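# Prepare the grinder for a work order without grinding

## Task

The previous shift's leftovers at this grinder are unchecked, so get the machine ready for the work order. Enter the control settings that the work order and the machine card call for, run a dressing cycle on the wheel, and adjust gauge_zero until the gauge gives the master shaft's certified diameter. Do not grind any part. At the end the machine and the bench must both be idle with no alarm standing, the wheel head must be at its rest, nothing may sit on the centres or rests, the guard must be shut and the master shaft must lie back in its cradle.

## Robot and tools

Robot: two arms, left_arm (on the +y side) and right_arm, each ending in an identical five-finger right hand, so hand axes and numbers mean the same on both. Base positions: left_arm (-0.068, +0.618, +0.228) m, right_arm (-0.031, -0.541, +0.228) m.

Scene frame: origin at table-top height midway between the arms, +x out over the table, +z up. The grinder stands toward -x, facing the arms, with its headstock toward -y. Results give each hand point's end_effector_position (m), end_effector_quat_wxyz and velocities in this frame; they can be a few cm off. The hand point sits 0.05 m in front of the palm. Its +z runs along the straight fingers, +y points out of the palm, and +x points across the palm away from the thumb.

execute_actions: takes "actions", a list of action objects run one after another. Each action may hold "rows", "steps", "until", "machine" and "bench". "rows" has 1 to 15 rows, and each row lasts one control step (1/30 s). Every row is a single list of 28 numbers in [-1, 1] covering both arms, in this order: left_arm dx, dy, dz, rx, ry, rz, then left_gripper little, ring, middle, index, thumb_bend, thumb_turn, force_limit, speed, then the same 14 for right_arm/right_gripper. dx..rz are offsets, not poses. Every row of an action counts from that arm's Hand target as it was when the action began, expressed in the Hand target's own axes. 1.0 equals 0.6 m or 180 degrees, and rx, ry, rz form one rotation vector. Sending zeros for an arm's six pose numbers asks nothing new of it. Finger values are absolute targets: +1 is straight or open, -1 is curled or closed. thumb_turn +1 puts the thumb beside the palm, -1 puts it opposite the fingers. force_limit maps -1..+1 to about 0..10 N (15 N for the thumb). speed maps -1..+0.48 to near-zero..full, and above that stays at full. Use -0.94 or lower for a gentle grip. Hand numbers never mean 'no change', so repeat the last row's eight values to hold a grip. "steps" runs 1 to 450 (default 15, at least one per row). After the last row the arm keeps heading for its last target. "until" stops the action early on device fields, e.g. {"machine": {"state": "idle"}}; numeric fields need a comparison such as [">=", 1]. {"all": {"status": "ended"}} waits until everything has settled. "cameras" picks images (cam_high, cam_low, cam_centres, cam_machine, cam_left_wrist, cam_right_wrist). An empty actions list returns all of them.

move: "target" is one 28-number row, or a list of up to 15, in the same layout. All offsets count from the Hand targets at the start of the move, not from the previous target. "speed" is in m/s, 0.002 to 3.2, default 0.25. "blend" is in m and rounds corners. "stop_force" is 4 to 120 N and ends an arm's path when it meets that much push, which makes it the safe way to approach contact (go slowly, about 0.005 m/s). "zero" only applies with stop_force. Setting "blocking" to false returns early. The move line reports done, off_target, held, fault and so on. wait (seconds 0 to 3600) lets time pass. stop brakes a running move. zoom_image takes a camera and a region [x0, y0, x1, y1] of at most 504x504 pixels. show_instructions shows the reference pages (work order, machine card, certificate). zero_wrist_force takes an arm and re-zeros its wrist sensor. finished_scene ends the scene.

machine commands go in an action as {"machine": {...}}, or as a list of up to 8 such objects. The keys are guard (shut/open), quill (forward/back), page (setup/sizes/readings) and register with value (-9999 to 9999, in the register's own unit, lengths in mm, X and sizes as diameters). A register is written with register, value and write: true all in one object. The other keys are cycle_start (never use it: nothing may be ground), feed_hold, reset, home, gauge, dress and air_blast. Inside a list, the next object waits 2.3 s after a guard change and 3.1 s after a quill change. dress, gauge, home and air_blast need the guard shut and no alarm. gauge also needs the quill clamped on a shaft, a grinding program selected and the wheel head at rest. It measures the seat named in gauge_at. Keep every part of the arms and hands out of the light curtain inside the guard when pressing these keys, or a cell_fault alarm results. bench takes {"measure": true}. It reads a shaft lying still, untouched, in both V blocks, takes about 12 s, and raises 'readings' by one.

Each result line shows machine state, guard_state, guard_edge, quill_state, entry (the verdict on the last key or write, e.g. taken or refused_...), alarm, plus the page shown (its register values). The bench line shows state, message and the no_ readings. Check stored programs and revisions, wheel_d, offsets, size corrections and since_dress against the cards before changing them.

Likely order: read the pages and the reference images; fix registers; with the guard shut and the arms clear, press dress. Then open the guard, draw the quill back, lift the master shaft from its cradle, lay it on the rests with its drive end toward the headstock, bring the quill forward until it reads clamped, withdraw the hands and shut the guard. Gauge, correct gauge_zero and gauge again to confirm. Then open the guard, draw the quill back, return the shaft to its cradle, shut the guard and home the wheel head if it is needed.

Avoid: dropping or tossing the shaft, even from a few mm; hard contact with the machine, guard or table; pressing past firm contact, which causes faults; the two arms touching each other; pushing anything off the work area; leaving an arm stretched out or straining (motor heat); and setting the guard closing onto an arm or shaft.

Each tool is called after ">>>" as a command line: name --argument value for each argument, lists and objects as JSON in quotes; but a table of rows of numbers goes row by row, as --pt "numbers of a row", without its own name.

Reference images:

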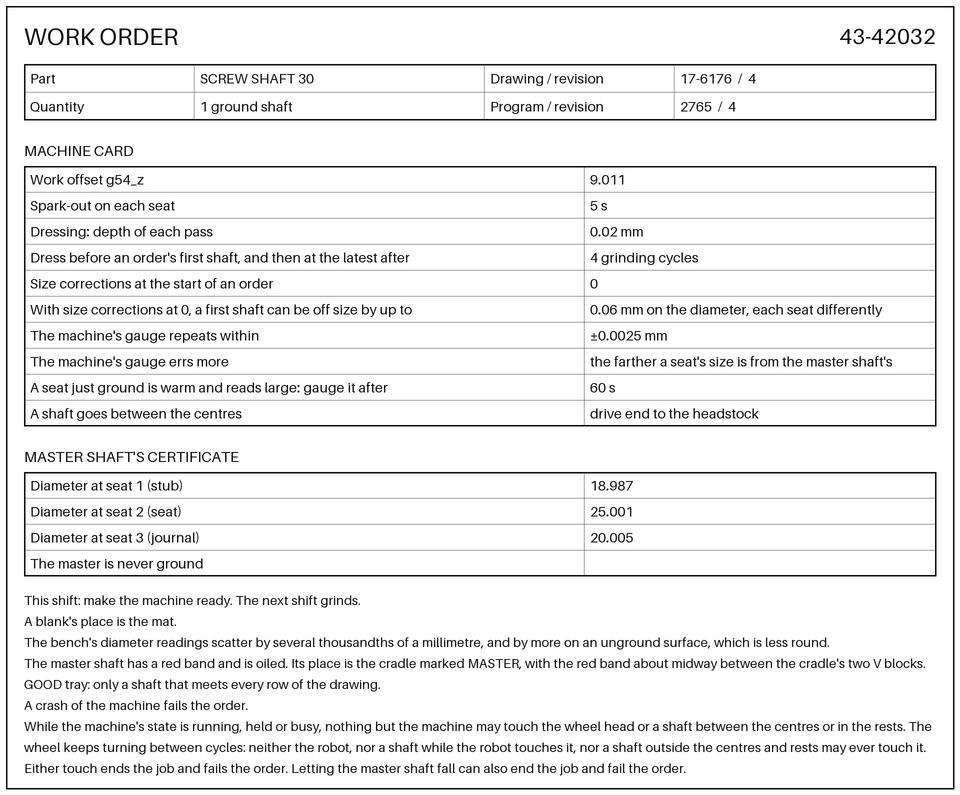

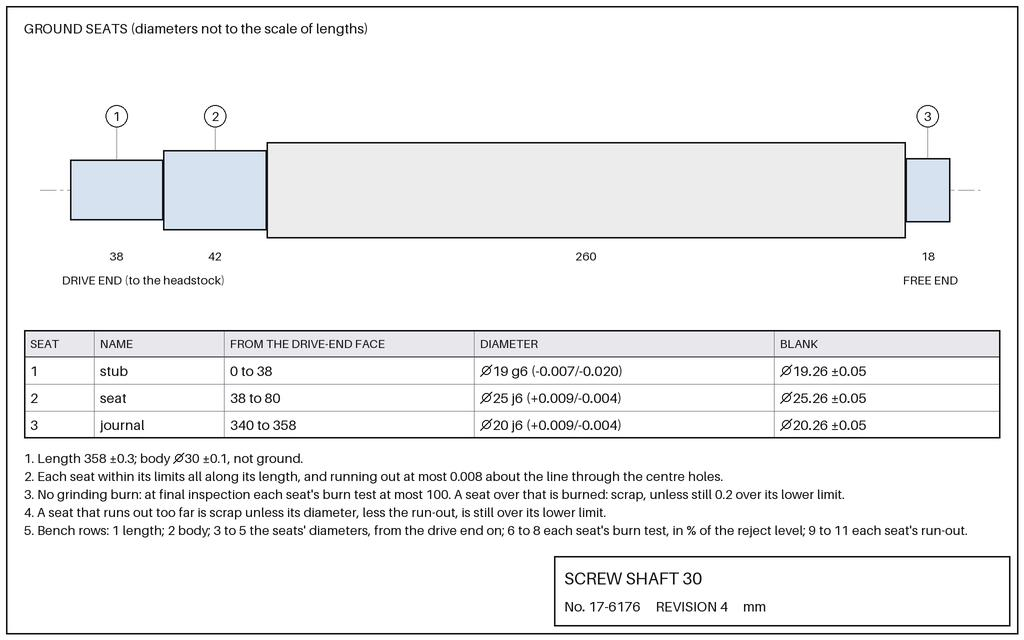

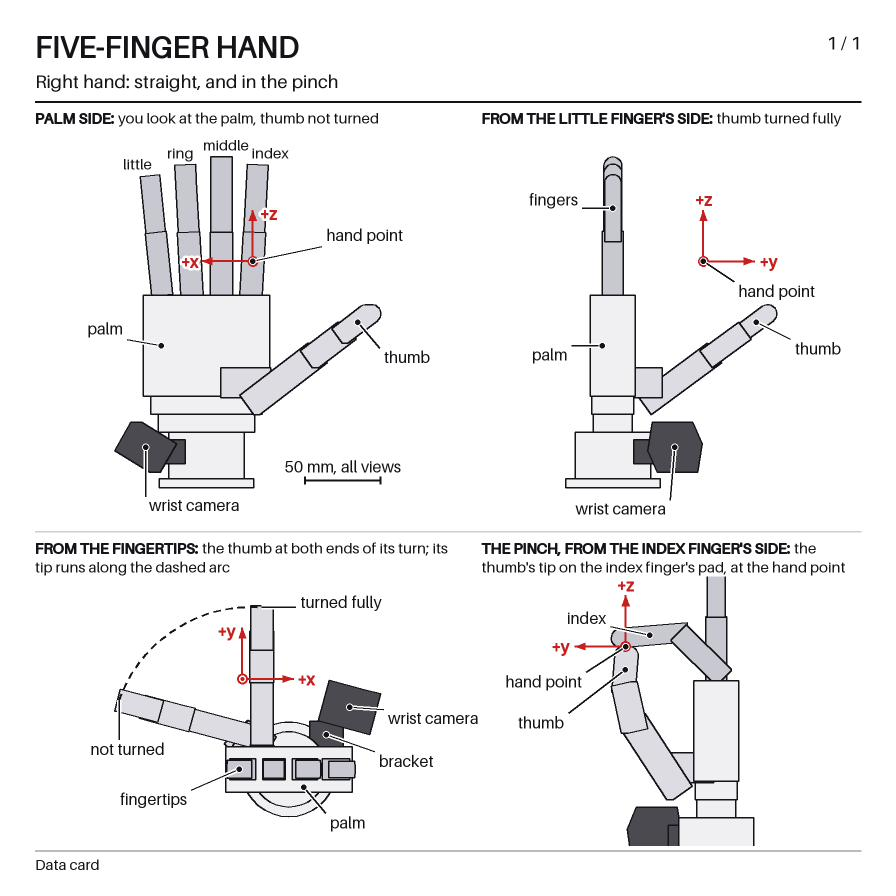

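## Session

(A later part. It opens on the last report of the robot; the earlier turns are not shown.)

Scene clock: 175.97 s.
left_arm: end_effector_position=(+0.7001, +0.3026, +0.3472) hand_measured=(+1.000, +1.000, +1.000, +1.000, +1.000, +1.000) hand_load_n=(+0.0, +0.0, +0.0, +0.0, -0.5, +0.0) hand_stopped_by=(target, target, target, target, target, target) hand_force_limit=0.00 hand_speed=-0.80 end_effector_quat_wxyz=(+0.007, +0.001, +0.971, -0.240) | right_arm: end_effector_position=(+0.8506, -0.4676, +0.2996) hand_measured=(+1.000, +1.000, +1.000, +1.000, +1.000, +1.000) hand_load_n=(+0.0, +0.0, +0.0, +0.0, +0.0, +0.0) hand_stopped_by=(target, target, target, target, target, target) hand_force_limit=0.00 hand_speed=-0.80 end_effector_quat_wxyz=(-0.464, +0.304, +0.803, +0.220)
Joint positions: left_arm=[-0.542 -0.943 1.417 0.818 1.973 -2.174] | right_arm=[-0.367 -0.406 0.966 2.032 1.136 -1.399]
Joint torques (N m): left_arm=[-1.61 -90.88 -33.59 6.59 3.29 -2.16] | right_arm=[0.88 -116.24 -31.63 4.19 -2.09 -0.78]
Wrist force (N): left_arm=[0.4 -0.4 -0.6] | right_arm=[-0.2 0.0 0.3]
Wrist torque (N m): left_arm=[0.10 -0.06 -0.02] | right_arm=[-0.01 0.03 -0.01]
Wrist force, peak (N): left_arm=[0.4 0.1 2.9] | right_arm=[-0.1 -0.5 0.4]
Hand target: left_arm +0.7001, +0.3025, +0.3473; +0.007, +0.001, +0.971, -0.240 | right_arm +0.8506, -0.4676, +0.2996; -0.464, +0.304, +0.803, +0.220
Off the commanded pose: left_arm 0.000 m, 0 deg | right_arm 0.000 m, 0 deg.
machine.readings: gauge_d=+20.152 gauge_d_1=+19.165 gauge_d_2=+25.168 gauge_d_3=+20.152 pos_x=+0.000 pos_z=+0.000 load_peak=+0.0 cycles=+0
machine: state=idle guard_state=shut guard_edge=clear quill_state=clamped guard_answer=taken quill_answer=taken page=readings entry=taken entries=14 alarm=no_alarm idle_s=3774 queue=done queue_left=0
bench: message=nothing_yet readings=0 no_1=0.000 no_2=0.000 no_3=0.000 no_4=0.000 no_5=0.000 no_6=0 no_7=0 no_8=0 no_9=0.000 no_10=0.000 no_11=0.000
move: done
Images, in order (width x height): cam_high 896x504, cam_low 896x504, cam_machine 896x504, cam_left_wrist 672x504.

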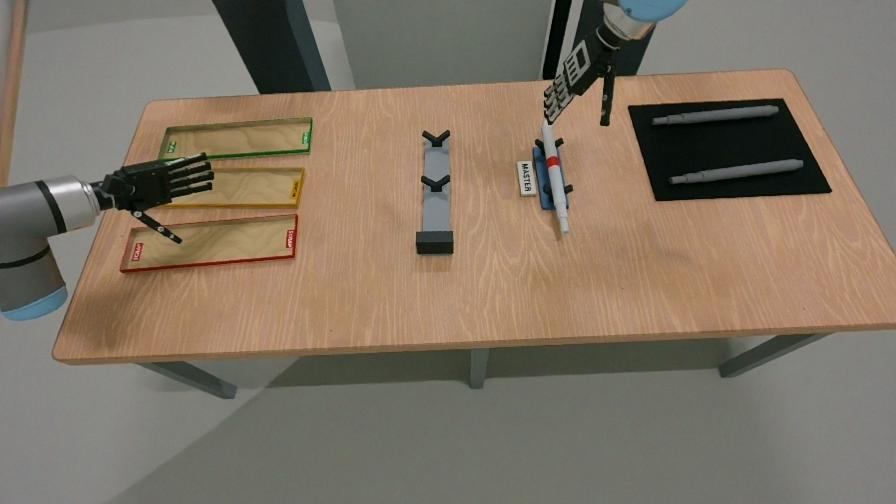

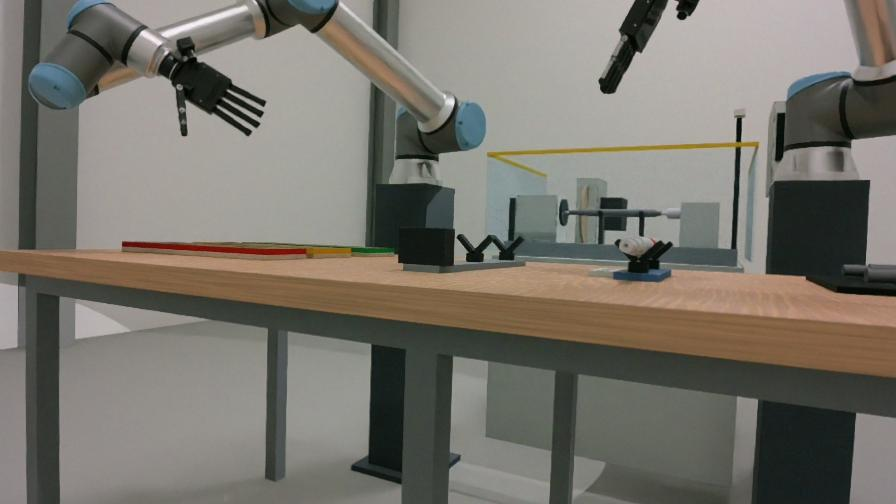

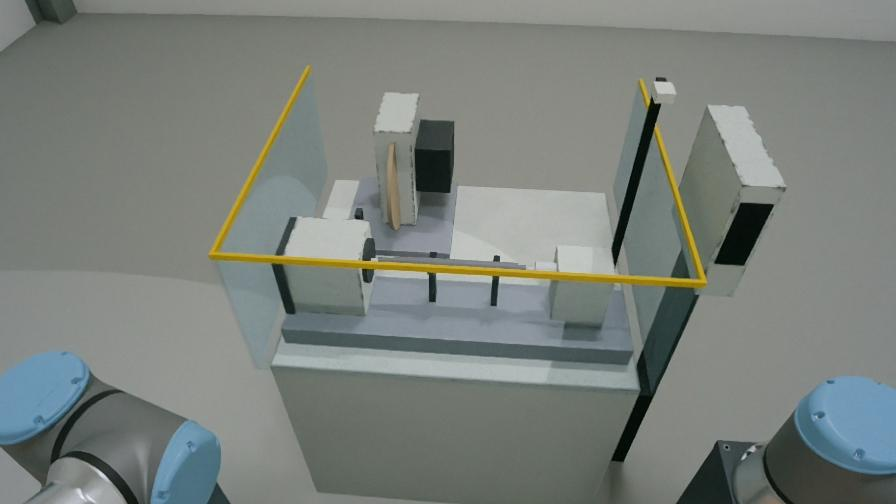

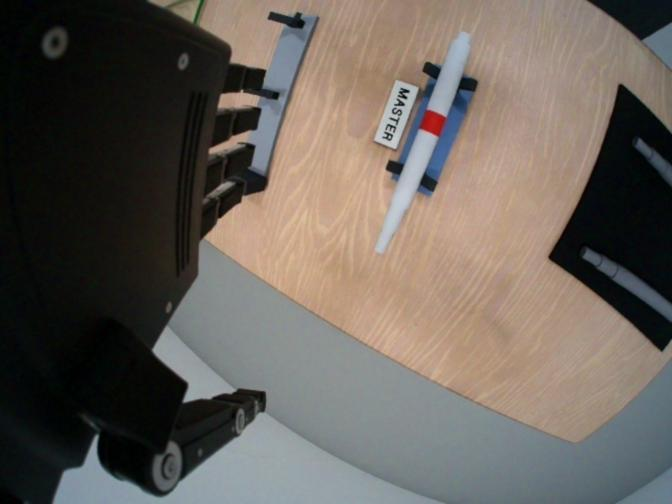

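>>> move --target '[0.0872,0.0363,0.257,0.0125,0.0088,0.0167, -0.3,-0.3,-0.3,-0.3,1,-1,0,-0.2, 0,0,0,0,0,0, 1,1,1,1,1,1,0,-0.8]' --speed 0.15 --cameras '["cam_high", "cam_low", "cam_left_wrist"]'

>>> zoom_image --camera "cam_high" --region '[480, 50, 680, 250]'

>>> zoom_image --camera "cam_low" --region '[560, 100, 760, 300]'

Scene clock: 256.97 s.
left_arm: end_effector_position=(+0.6496, +0.2499, +0.2000) hand_measured=(-0.300, -0.300, -0.300, -0.300, +1.000, -1.000) hand_load_n=(+0.0, +0.0, +0.0, +0.0, +0.0, +0.0) hand_stopped_by=(target, target, target, target, target, target) hand_force_limit=0.00 hand_speed=-0.20 end_effector_quat_wxyz=(-0.001, +0.030, +0.965, -0.259) | right_arm: end_effector_position=(+0.8506, -0.4676, +0.2996) hand_measured=(+1.000, +1.000, +1.000, +1.000, +1.000, +1.000) hand_load_n=(+0.0, +0.0, +0.0, +0.0, +0.0, +0.0) hand_stopped_by=(target, target, target, target, target, target) hand_force_limit=0.00 hand_speed=-0.80 end_effector_quat_wxyz=(-0.464, +0.304, +0.803, +0.220)
Joint positions: left_arm=[-0.622 -0.851 1.56 0.549 1.998 -2.206] | right_arm=[-0.367 -0.406 0.966 2.032 1.136 -1.399]
Joint torques (N m): left_arm=[6.7 -81.74 -43.82 1.71 -1.46 3.52] | right_arm=[1 -115.79 -32.05 4.08 -2.91 -1.1]
Wrist force (N): left_arm=[0.4 -0.5 -0.3] | right_arm=[-0.1 -0.1 0.3]
Wrist torque (N m): left_arm=[0.07 -0.08 0.00] | right_arm=[-0.02 0.01 0.00]
Wrist force, peak (N): left_arm=[-0.6 -0.6 -2.7] | right_arm=[-0.1 -0.5 0.5]
Hand target: left_arm +0.6498, +0.2498, +0.2000; +0.000, +0.030, +0.965, -0.259 | right_arm +0.8506, -0.4676, +0.2996; -0.464, +0.304, +0.803, +0.220
Off the commanded pose: left_arm 0.000 m, 0 deg | right_arm 0.000 m, 0 deg.
machine.readings: gauge_d=+20.152 gauge_d_1=+19.165 gauge_d_2=+25.168 gauge_d_3=+20.152 pos_x=+0.000 pos_z=+0.000 load_peak=+0.0 cycles=+0
machine: state=idle guard_state=shut guard_edge=clear quill_state=clamped guard_answer=taken quill_answer=taken page=readings entry=taken entries=14 alarm=no_alarm idle_s=3854 queue=done queue_left=0
bench: message=nothing_yet readings=0 no_1=0.000 no_2=0.000 no_3=0.000 no_4=0.000 no_5=0.000 no_6=0 no_7=0 no_8=0 no_9=0.000 no_10=0.000 no_11=0.000
move: done

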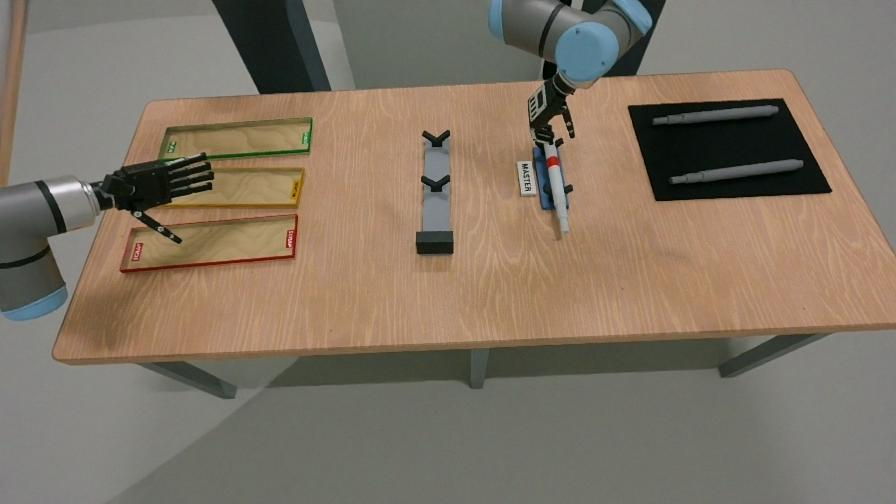

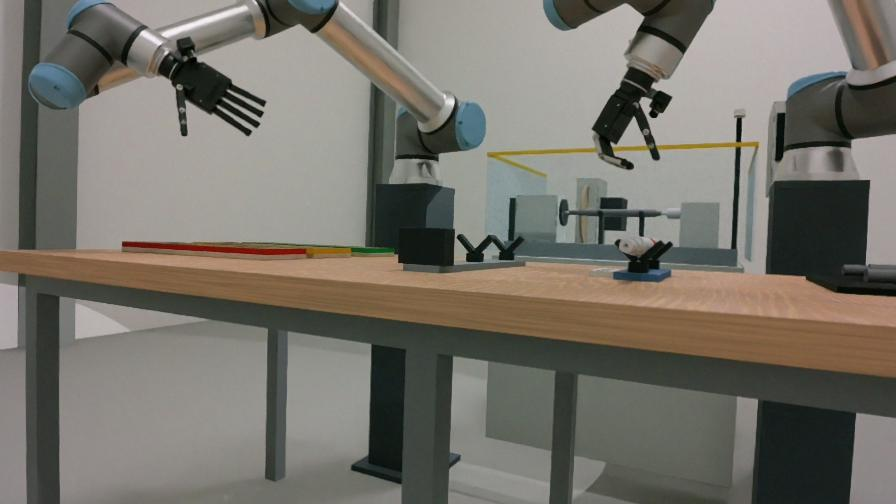

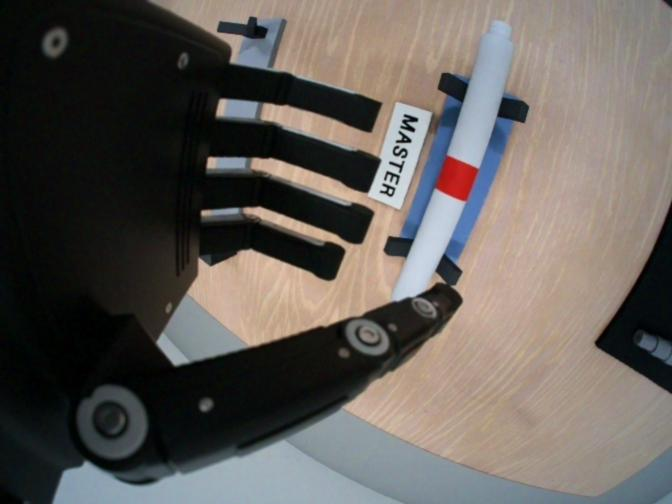

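Scaled by 2.520 from the camera's image (finer frame: 1280x720).

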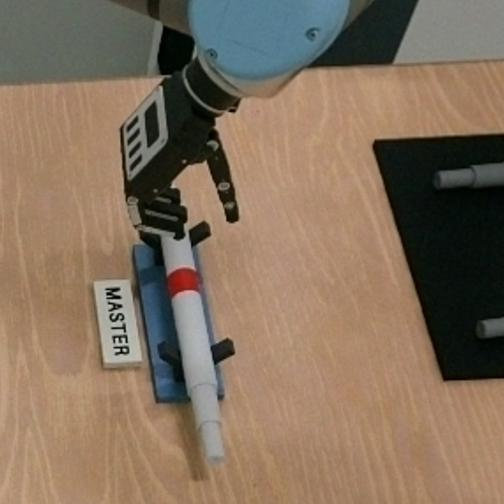

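Scaled by 2.520 from the camera's image (finer frame: 1280x720).

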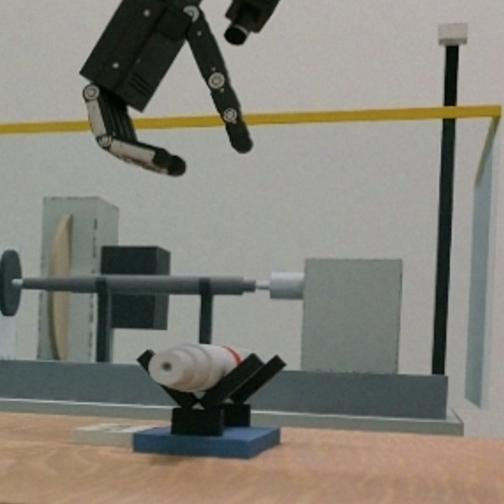

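>>> move --target '[0.0145,-0.0645,0.1175,0,0,0, -0.1,-0.1,-0.1,-0.1,1,-1,0,-0.2, 0,0,0,0,0,0, 1,1,1,1,1,1,0,-0.8]' --speed 0.1 --cameras '["cam_high", "cam_low", "cam_left_wrist"]'

>>> zoom_image --camera "cam_high" --region '[500, 70, 620, 250]'

>>> zoom_image --camera "cam_low" --region '[580, 150, 720, 290]'

Scene clock: 331.27 s.
left_arm: end_effector_position=(+0.6379, +0.1816, +0.1582) hand_measured=(-0.100, -0.100, -0.100, -0.100, +1.000, -1.000) hand_load_n=(+0.0, +0.0, +0.0, +0.0, +0.0, +0.0) hand_stopped_by=(target, target, target, target, target, target) hand_force_limit=0.00 hand_speed=-0.20 end_effector_quat_wxyz=(+0.000, +0.030, +0.965, -0.259) | right_arm: end_effector_position=(+0.8506, -0.4676, +0.2996) hand_measured=(+1.000, +1.000, +1.000, +1.000, +1.000, +1.000) hand_load_n=(+0.0, +0.0, +0.0, +0.0, +0.0, +0.0) hand_stopped_by=(target, target, target, target, target, target) hand_force_limit=0.00 hand_speed=-0.80 end_effector_quat_wxyz=(-0.464, +0.304, +0.803, +0.220)
Joint positions: left_arm=[-0.705 -0.789 1.526 0.486 1.97 -2.292] | right_arm=[-0.367 -0.406 0.966 2.032 1.136 -1.399]
Joint torques (N m): left_arm=[13.91 -94.06 -19.88 6.02 3.68 3.1] | right_arm=[0.92 -114.41 -32.04 4.03 -3.03 -1.18]
Wrist force (N): left_arm=[0.6 -0.2 -0.4] | right_arm=[-0.2 -0.2 0.3]
Wrist torque (N m): left_arm=[0.14 -0.11 0.01] | right_arm=[-0.04 0.03 -0.01]
Wrist force, peak (N): left_arm=[1.0 -1.3 1.1] | right_arm=[-0.4 0.0 0.6]
Hand target: left_arm +0.6377, +0.1817, +0.1582; +0.000, +0.030, +0.965, -0.259 | right_arm +0.8506, -0.4676, +0.2996; -0.464, +0.304, +0.803, +0.220
Off the commanded pose: left_arm 0.000 m, 0 deg | right_arm 0.000 m, 0 deg.
machine.readings: gauge_d=+20.152 gauge_d_1=+19.165 gauge_d_2=+25.168 gauge_d_3=+20.152 pos_x=+0.000 pos_z=+0.000 load_peak=+0.0 cycles=+0
machine: state=idle guard_state=shut guard_edge=clear quill_state=clamped guard_answer=taken quill_answer=taken page=readings entry=taken entries=14 alarm=no_alarm idle_s=3928 queue=done queue_left=0
bench: message=nothing_yet readings=0 no_1=0.000 no_2=0.000 no_3=0.000 no_4=0.000 no_5=0.000 no_6=0 no_7=0 no_8=0 no_9=0.000 no_10=0.000 no_11=0.000
move: done

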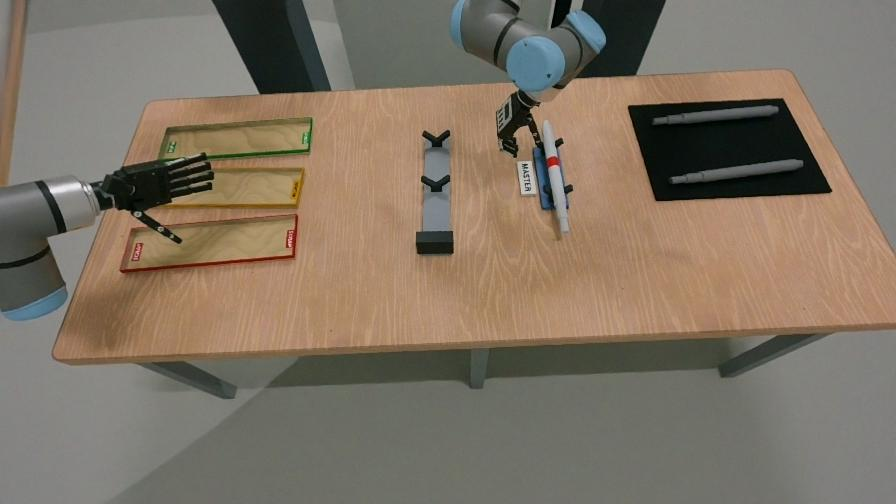

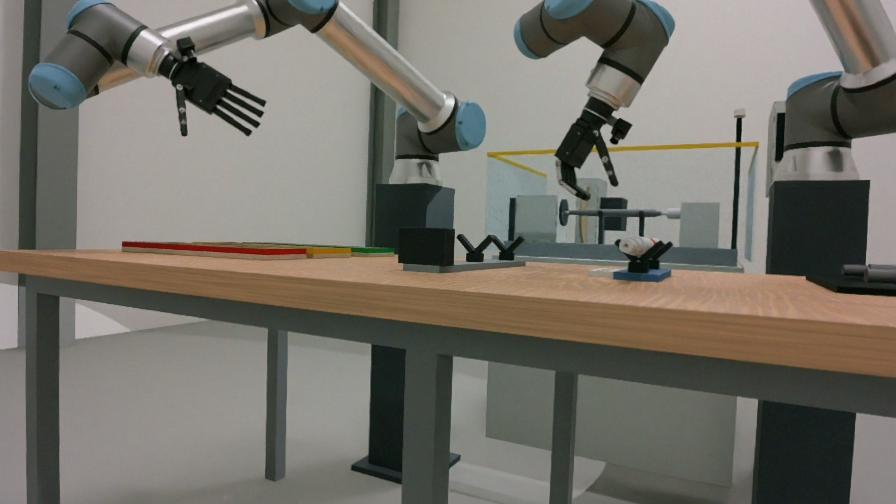

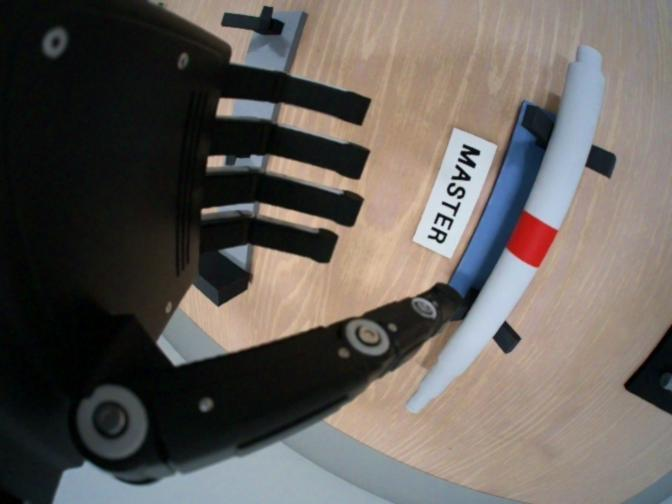

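Scaled by 2.800 from the camera's image (finer frame: 1280x720).

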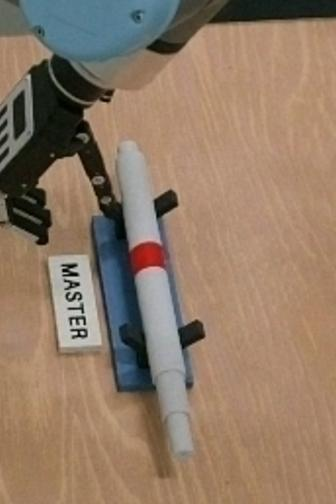

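Scaled by 3.600 from the camera's image (finer frame: 1280x720).

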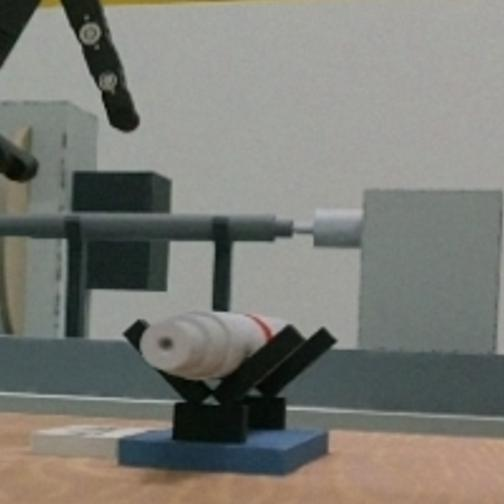

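>>> move --target '[-0.004,0.1422,0.001,0,0,0, -0.1,-0.1,-0.1,-0.1,1,-1,0,-0.2, 0,0,0,0,0,0, 1,1,1,1,1,1,0,-0.8]' --speed 0.08 --cameras '["cam_high", "cam_low", "cam_left_wrist"]'

>>> zoom_image --camera "cam_high" --region '[500, 70, 620, 250]'

>>> zoom_image --camera "cam_low" --region '[580, 150, 720, 290]'

Scene clock: 351.93 s.
left_arm: end_effector_position=(+0.6449, +0.2551, +0.1148) hand_measured=(-0.100, -0.100, -0.100, -0.100, +1.000, -1.000) hand_load_n=(+0.0, +0.0, +0.0, +0.5, +0.0, +0.0) hand_stopped_by=(target, target, target, target, target, target) hand_force_limit=0.00 hand_speed=-0.20 end_effector_quat_wxyz=(-0.001, +0.030, +0.965, -0.259) end_effector_velocity=(+0.000, -0.003, +0.002) end_effector_angular_velocity=(+0.001, +0.002, +0.002) | right_arm: end_effector_position=(+0.8506, -0.4676, +0.2996) hand_measured=(+1.000, +1.000, +1.000, +1.000, +1.000, +1.000) hand_load_n=(+0.0, +0.0, +0.0, +0.0, +0.0, +0.0) hand_stopped_by=(target, target, target, target, target, target) hand_force_limit=0.00 hand_speed=-0.80 end_effector_quat_wxyz=(-0.464, +0.304, +0.803, +0.220)
Joint positions: left_arm=[-0.62 -0.762 1.587 0.434 1.998 -2.204] | right_arm=[-0.367 -0.406 0.966 2.032 1.136 -1.399]
Joint velocities: left_arm=[-0.004 -0.001 -0.003 0.004 -0.002 -0.006] | right_arm=[within noise]
Joint torques (N m): left_arm=[-8.44 -94.28 -40.96 6.59 -1.86 -2.09] | right_arm=[3.28 -114.94 -32.32 4.31 -3.04 -1.25]
Wrist force (N): left_arm=[0.7 -0.3 -0.3] | right_arm=[-0.2 0.0 0.2]
Wrist torque (N m): left_arm=[0.11 -0.10 -0.17] | right_arm=[-0.01 0.03 0.00]
Wrist force, peak (N): left_arm=[0.9 -1.8 -0.1] | right_arm=[0.0 -0.4 0.6]
Hand target: left_arm +0.6450, +0.2549, +0.1151; +0.000, +0.030, +0.965, -0.259 | right_arm +0.8506, -0.4676, +0.2996; -0.464, +0.304, +0.803, +0.220
Off the commanded pose: left_arm 0.000 m, 0 deg | right_arm 0.000 m, 0 deg.
machine.readings: gauge_d=+20.152 gauge_d_1=+19.165 gauge_d_2=+25.168 gauge_d_3=+20.152 pos_x=+0.000 pos_z=+0.000 load_peak=+0.0 cycles=+0
machine: state=idle guard_state=shut guard_edge=clear quill_state=clamped guard_answer=taken quill_answer=taken page=readings entry=taken entries=14 alarm=no_alarm idle_s=3948 queue=done queue_left=0
bench: message=nothing_yet readings=0 no_1=0.000 no_2=0.000 no_3=0.000 no_4=0.000 no_5=0.000 no_6=0 no_7=0 no_8=0 no_9=0.000 no_10=0.000 no_11=0.000
move: done

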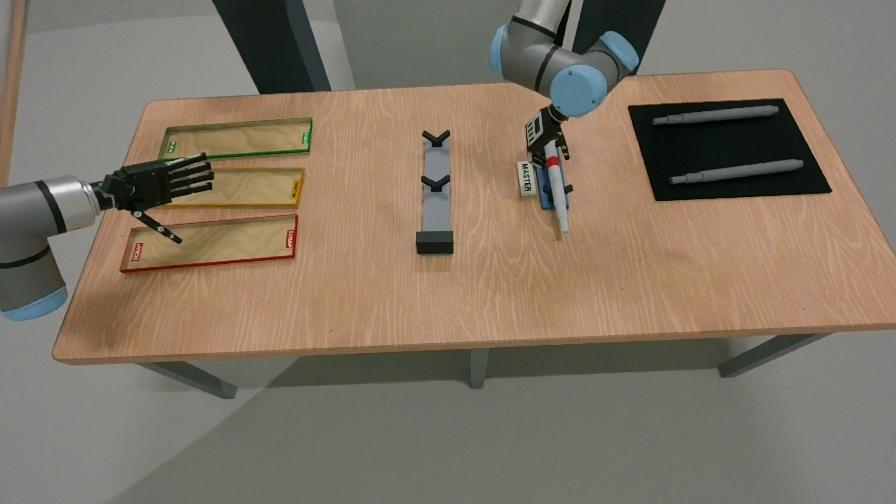

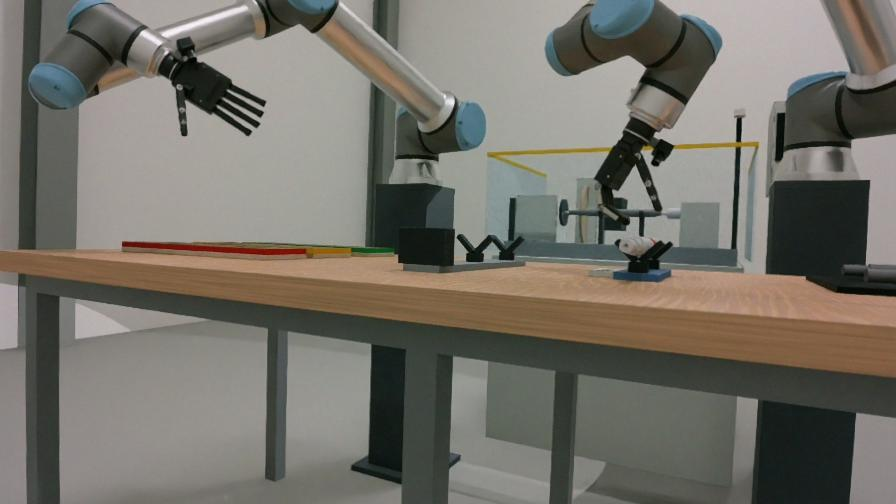

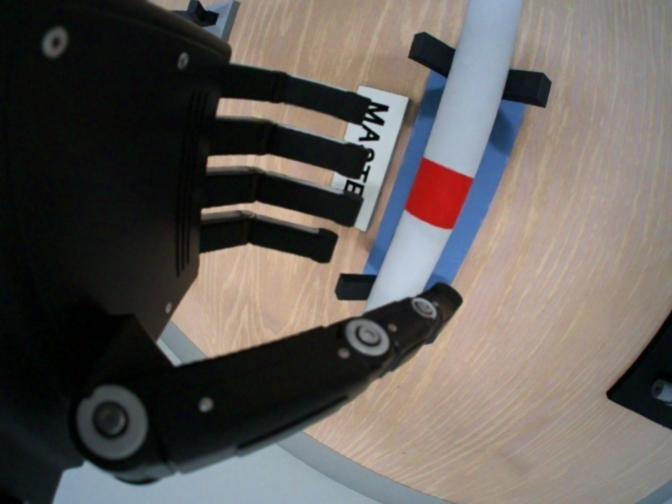

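Scaled by 2.800 from the camera's image (finer frame: 1280x720).

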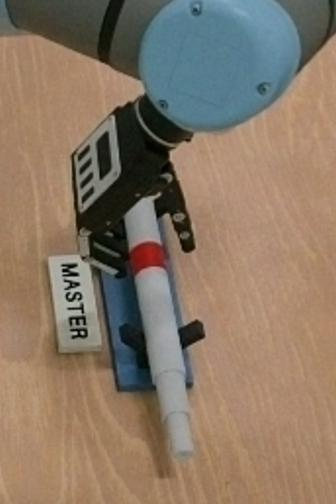

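Scaled by 3.600 from the camera's image (finer frame: 1280x720).

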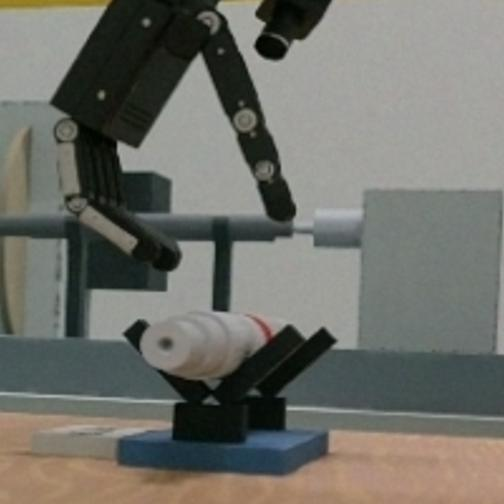

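>>> zoom_image --camera "cam_low" --region '[605, 195, 685, 285]'

>>> zoom_image --camera "cam_high" --region '[520, 110, 600, 250]'

>>> zoom_image --camera "cam_left_wrist" --region '[320, 0, 560, 360]'

Scaled by 5.600 from the camera's image (finer frame: 1280x720).

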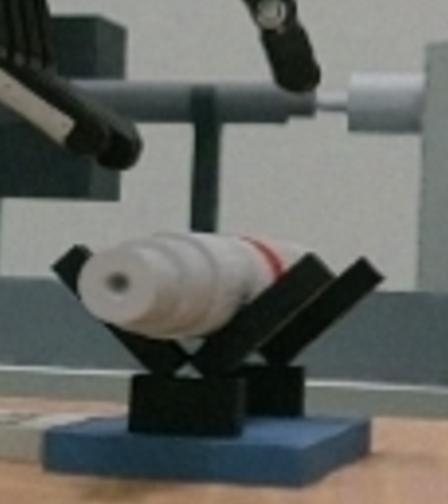

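Scaled by 3.600 from the camera's image (finer frame: 1280x720).

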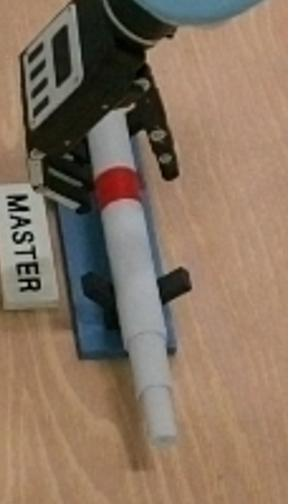

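Scaled by 1.400 from the camera's image (finer frame: 960x720).

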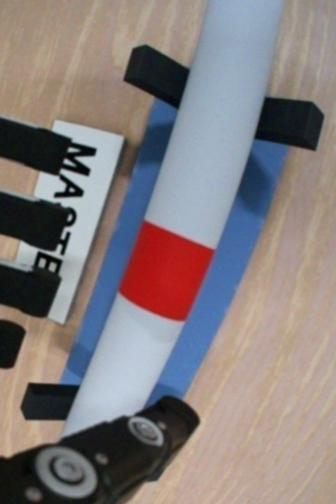

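>>> move --target '[-0.0027,0.0669,0.0962,0,0,0, -0.1,-0.1,-0.1,-0.1,1,-1,0,-0.2, 0,0,0,0,0,0, 1,1,1,1,1,1,0,-0.8]' --speed 0.03 --stop_force 8 --cameras '["cam_high", "cam_low", "cam_left_wrist"]'

>>> zoom_image --camera "cam_low" --region '[605, 195, 685, 285]'

>>> zoom_image --camera "cam_high" --region '[520, 110, 600, 250]'

>>> zoom_image --camera "cam_left_wrist" --region '[200, 0, 500, 360]'

Scene clock: 417.20 s.
left_arm: end_effector_position=(+0.6480, +0.2607, +0.0451) hand_measured=(-0.100, -0.100, -0.100, -0.100, +1.000, -1.000) hand_load_n=(+0.0, +0.0, +0.0, +0.0, +0.0, +0.0) hand_stopped_by=(target, target, target, target, target, target) hand_force_limit=0.00 hand_speed=-0.20 end_effector_quat_wxyz=(+0.000, +0.030, +0.965, -0.259) | right_arm: end_effector_position=(+0.8506, -0.4676, +0.2996) hand_measured=(+1.000, +1.000, +1.000, +1.000, +1.000, +1.000) hand_load_n=(+0.0, +0.0, +0.0, +0.0, +0.0, +0.0) hand_stopped_by=(target, target, target, target, target, target) hand_force_limit=0.00 hand_speed=-0.80 end_effector_quat_wxyz=(-0.464, +0.304, +0.803, +0.220)
Joint positions: left_arm=[-0.611 -0.674 1.578 0.358 2.001 -2.194] | right_arm=[-0.367 -0.406 0.966 2.032 1.136 -1.399]
Joint torques (N m): left_arm=[-9.66 -96.56 -20.57 6.69 2.22 -0.74] | right_arm=[2.19 -115.74 -32.57 4.13 -2.83 -1.32]
Wrist force (N): left_arm=[0.6 0.1 -0.1] | right_arm=[0.3 0.0 0.3]
Wrist torque (N m): left_arm=[0.13 -0.10 -0.16] | right_arm=[-0.01 -0.06 0.03]
Wrist force, peak (N): left_arm=[0.5 -0.5 -0.8] | right_arm=[0.0 -0.2 0.8]
Hand target: left_arm +0.6480, +0.2607, +0.0450; +0.000, +0.030, +0.965, -0.259 | right_arm +0.8506, -0.4676, +0.2996; -0.464, +0.304, +0.803, +0.220
Off the commanded pose: left_arm 0.000 m, 0 deg | right_arm 0.000 m, 0 deg.
machine.readings: gauge_d=+20.152 gauge_d_1=+19.165 gauge_d_2=+25.168 gauge_d_3=+20.152 pos_x=+0.000 pos_z=+0.000 load_peak=+0.0 cycles=+0
machine: state=idle guard_state=shut guard_edge=clear quill_state=clamped guard_answer=taken quill_answer=taken page=readings entry=taken entries=14 alarm=no_alarm idle_s=4013 queue=done queue_left=0
bench: message=nothing_yet readings=0 no_1=0.000 no_2=0.000 no_3=0.000 no_4=0.000 no_5=0.000 no_6=0 no_7=0 no_8=0 no_9=0.000 no_10=0.000 no_11=0.000
move: done

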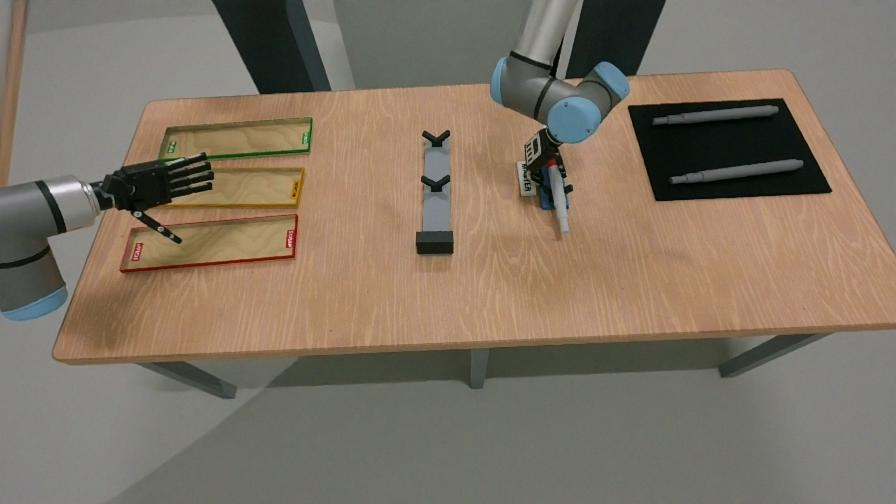

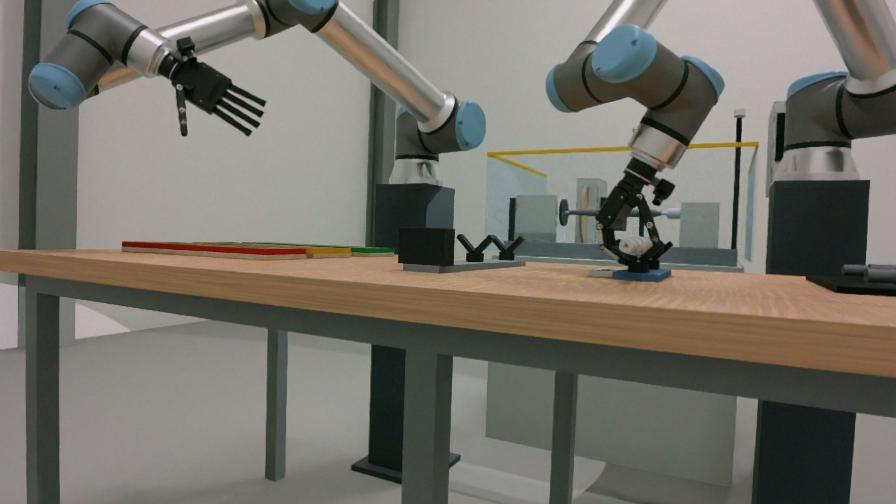

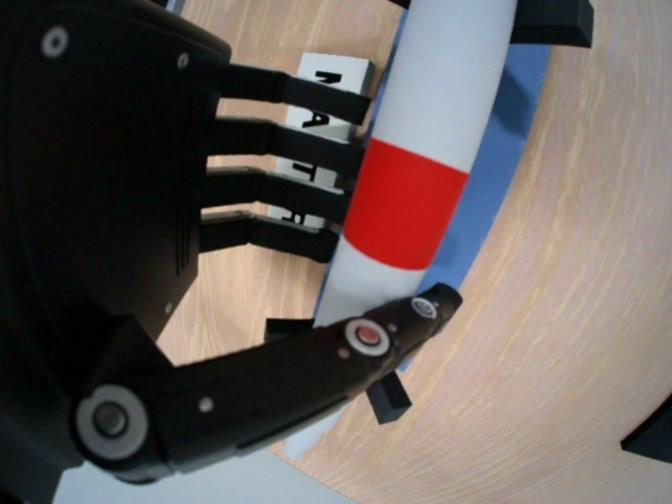

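Scaled by 5.600 from the camera's image (finer frame: 1280x720).

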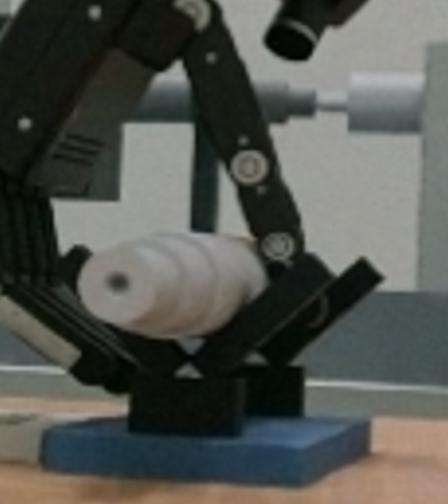

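Scaled by 3.600 from the camera's image (finer frame: 1280x720).

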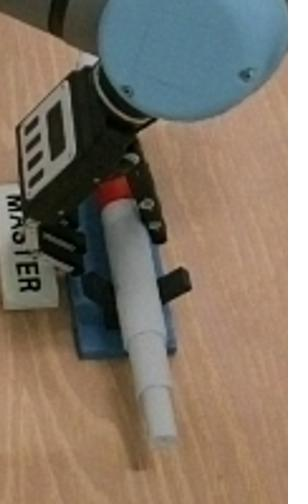

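Scaled by 1.400 from the camera's image (finer frame: 960x720).

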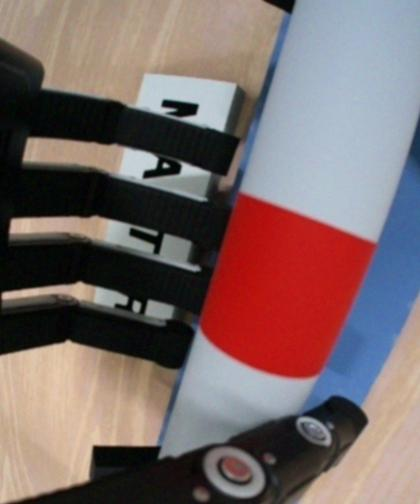

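>>> move --target '[0.0031,0.0461,-0.0267,0,0,0, -0.1,-0.1,-0.1,-0.1,1,-1,0,-0.2, 0,0,0,0,0,0, 1,1,1,1,1,1,0,-0.8]' --speed 0.02 --stop_force 6 --cameras '["cam_high", "cam_low", "cam_left_wrist"]'

>>> zoom_image --camera "cam_low" --region '[605, 195, 685, 285]'

>>> zoom_image --camera "cam_left_wrist" --region '[200, 0, 500, 360]'

Scene clock: 483.33 s.
left_arm: end_effector_position=(+0.6480, +0.2927, +0.0451) hand_measured=(-0.100, -0.100, -0.100, -0.100, +1.000, -1.000) hand_load_n=(+1.0, +0.0, +0.0, +0.0, +0.0, +0.0) hand_stopped_by=(target, target, target, target, target, target) hand_force_limit=0.00 hand_speed=-0.20 end_effector_quat_wxyz=(+0.000, +0.030, +0.965, -0.259) | right_arm: end_effector_position=(+0.8506, -0.4676, +0.2996) hand_measured=(+1.000, +1.000, +1.000, +1.000, +1.000, +1.000) hand_load_n=(+0.0, +0.0, +0.0, +0.0, +0.0, +0.0) hand_stopped_by=(target, target, target, target, target, target) hand_force_limit=0.00 hand_speed=-0.80 end_effector_quat_wxyz=(-0.464, +0.304, +0.803, +0.220)
Joint positions: left_arm=[-0.574 -0.683 1.604 0.357 2.012 -2.155] | right_arm=[-0.367 -0.406 0.966 2.032 1.136 -1.399]
Joint torques (N m): left_arm=[-10 -74.68 -37.53 6.73 -1.31 -2.62] | right_arm=[1.82 -116.28 -32.6 4.06 -3.03 -1.06]
Wrist force (N): left_arm=[0.4 -0.2 2.1] | right_arm=[-0.4 -0.1 0.3]
Wrist torque (N m): left_arm=[0.02 -0.19 -0.19] | right_arm=[-0.02 0.05 -0.01]
Wrist force, peak (N): left_arm=[0.3 -0.6 2.1] | right_arm=[-0.2 -0.4 0.7]
Hand target: left_arm +0.6480, +0.2927, +0.0451; +0.000, +0.030, +0.965, -0.259 | right_arm +0.8506, -0.4676, +0.2996; -0.464, +0.304, +0.803, +0.220
Off the commanded pose: left_arm 0.000 m, 0 deg | right_arm 0.000 m, 0 deg.
machine.readings: gauge_d=+20.152 gauge_d_1=+19.165 gauge_d_2=+25.168 gauge_d_3=+20.152 pos_x=+0.000 pos_z=+0.000 load_peak=+0.0 cycles=+0
machine: state=idle guard_state=shut guard_edge=clear quill_state=clamped guard_answer=taken quill_answer=taken page=readings entry=taken entries=14 alarm=no_alarm idle_s=4078 queue=done queue_left=0
bench: message=nothing_yet readings=0 no_1=0.000 no_2=0.000 no_3=0.000 no_4=0.000 no_5=0.000 no_6=0 no_7=0 no_8=0 no_9=0.000 no_10=0.000 no_11=0.000
move: done

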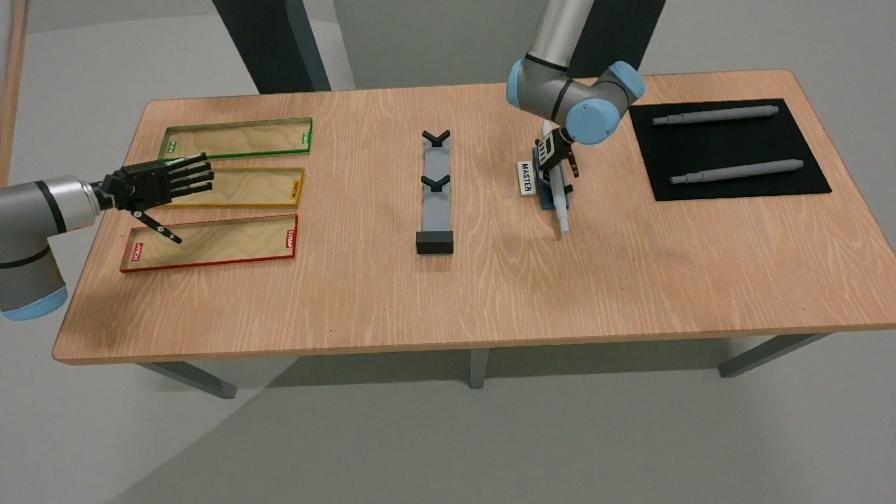

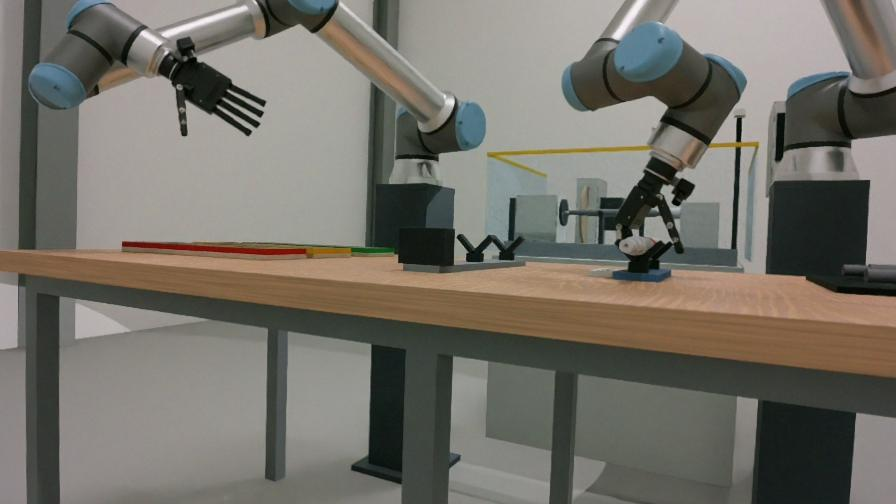

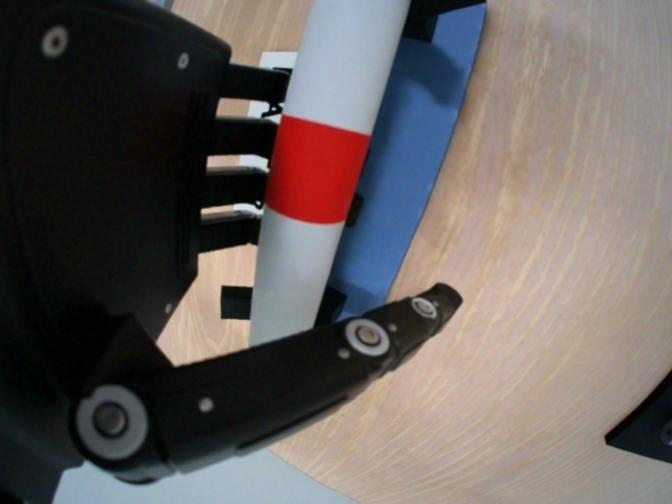

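Scaled by 5.600 from the camera's image (finer frame: 1280x720).

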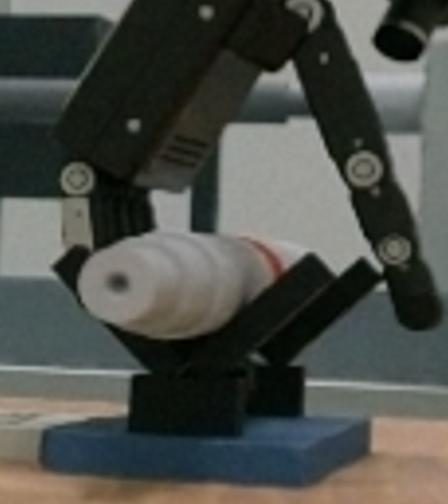

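Scaled by 1.400 from the camera's image (finer frame: 960x720).

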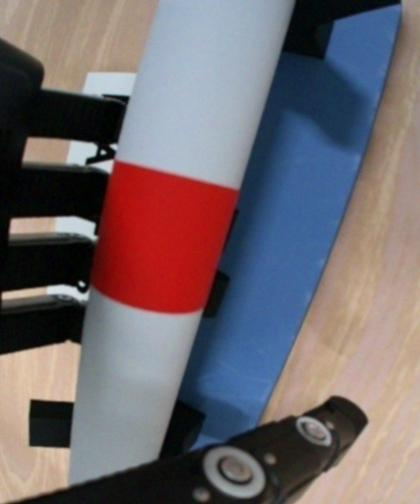

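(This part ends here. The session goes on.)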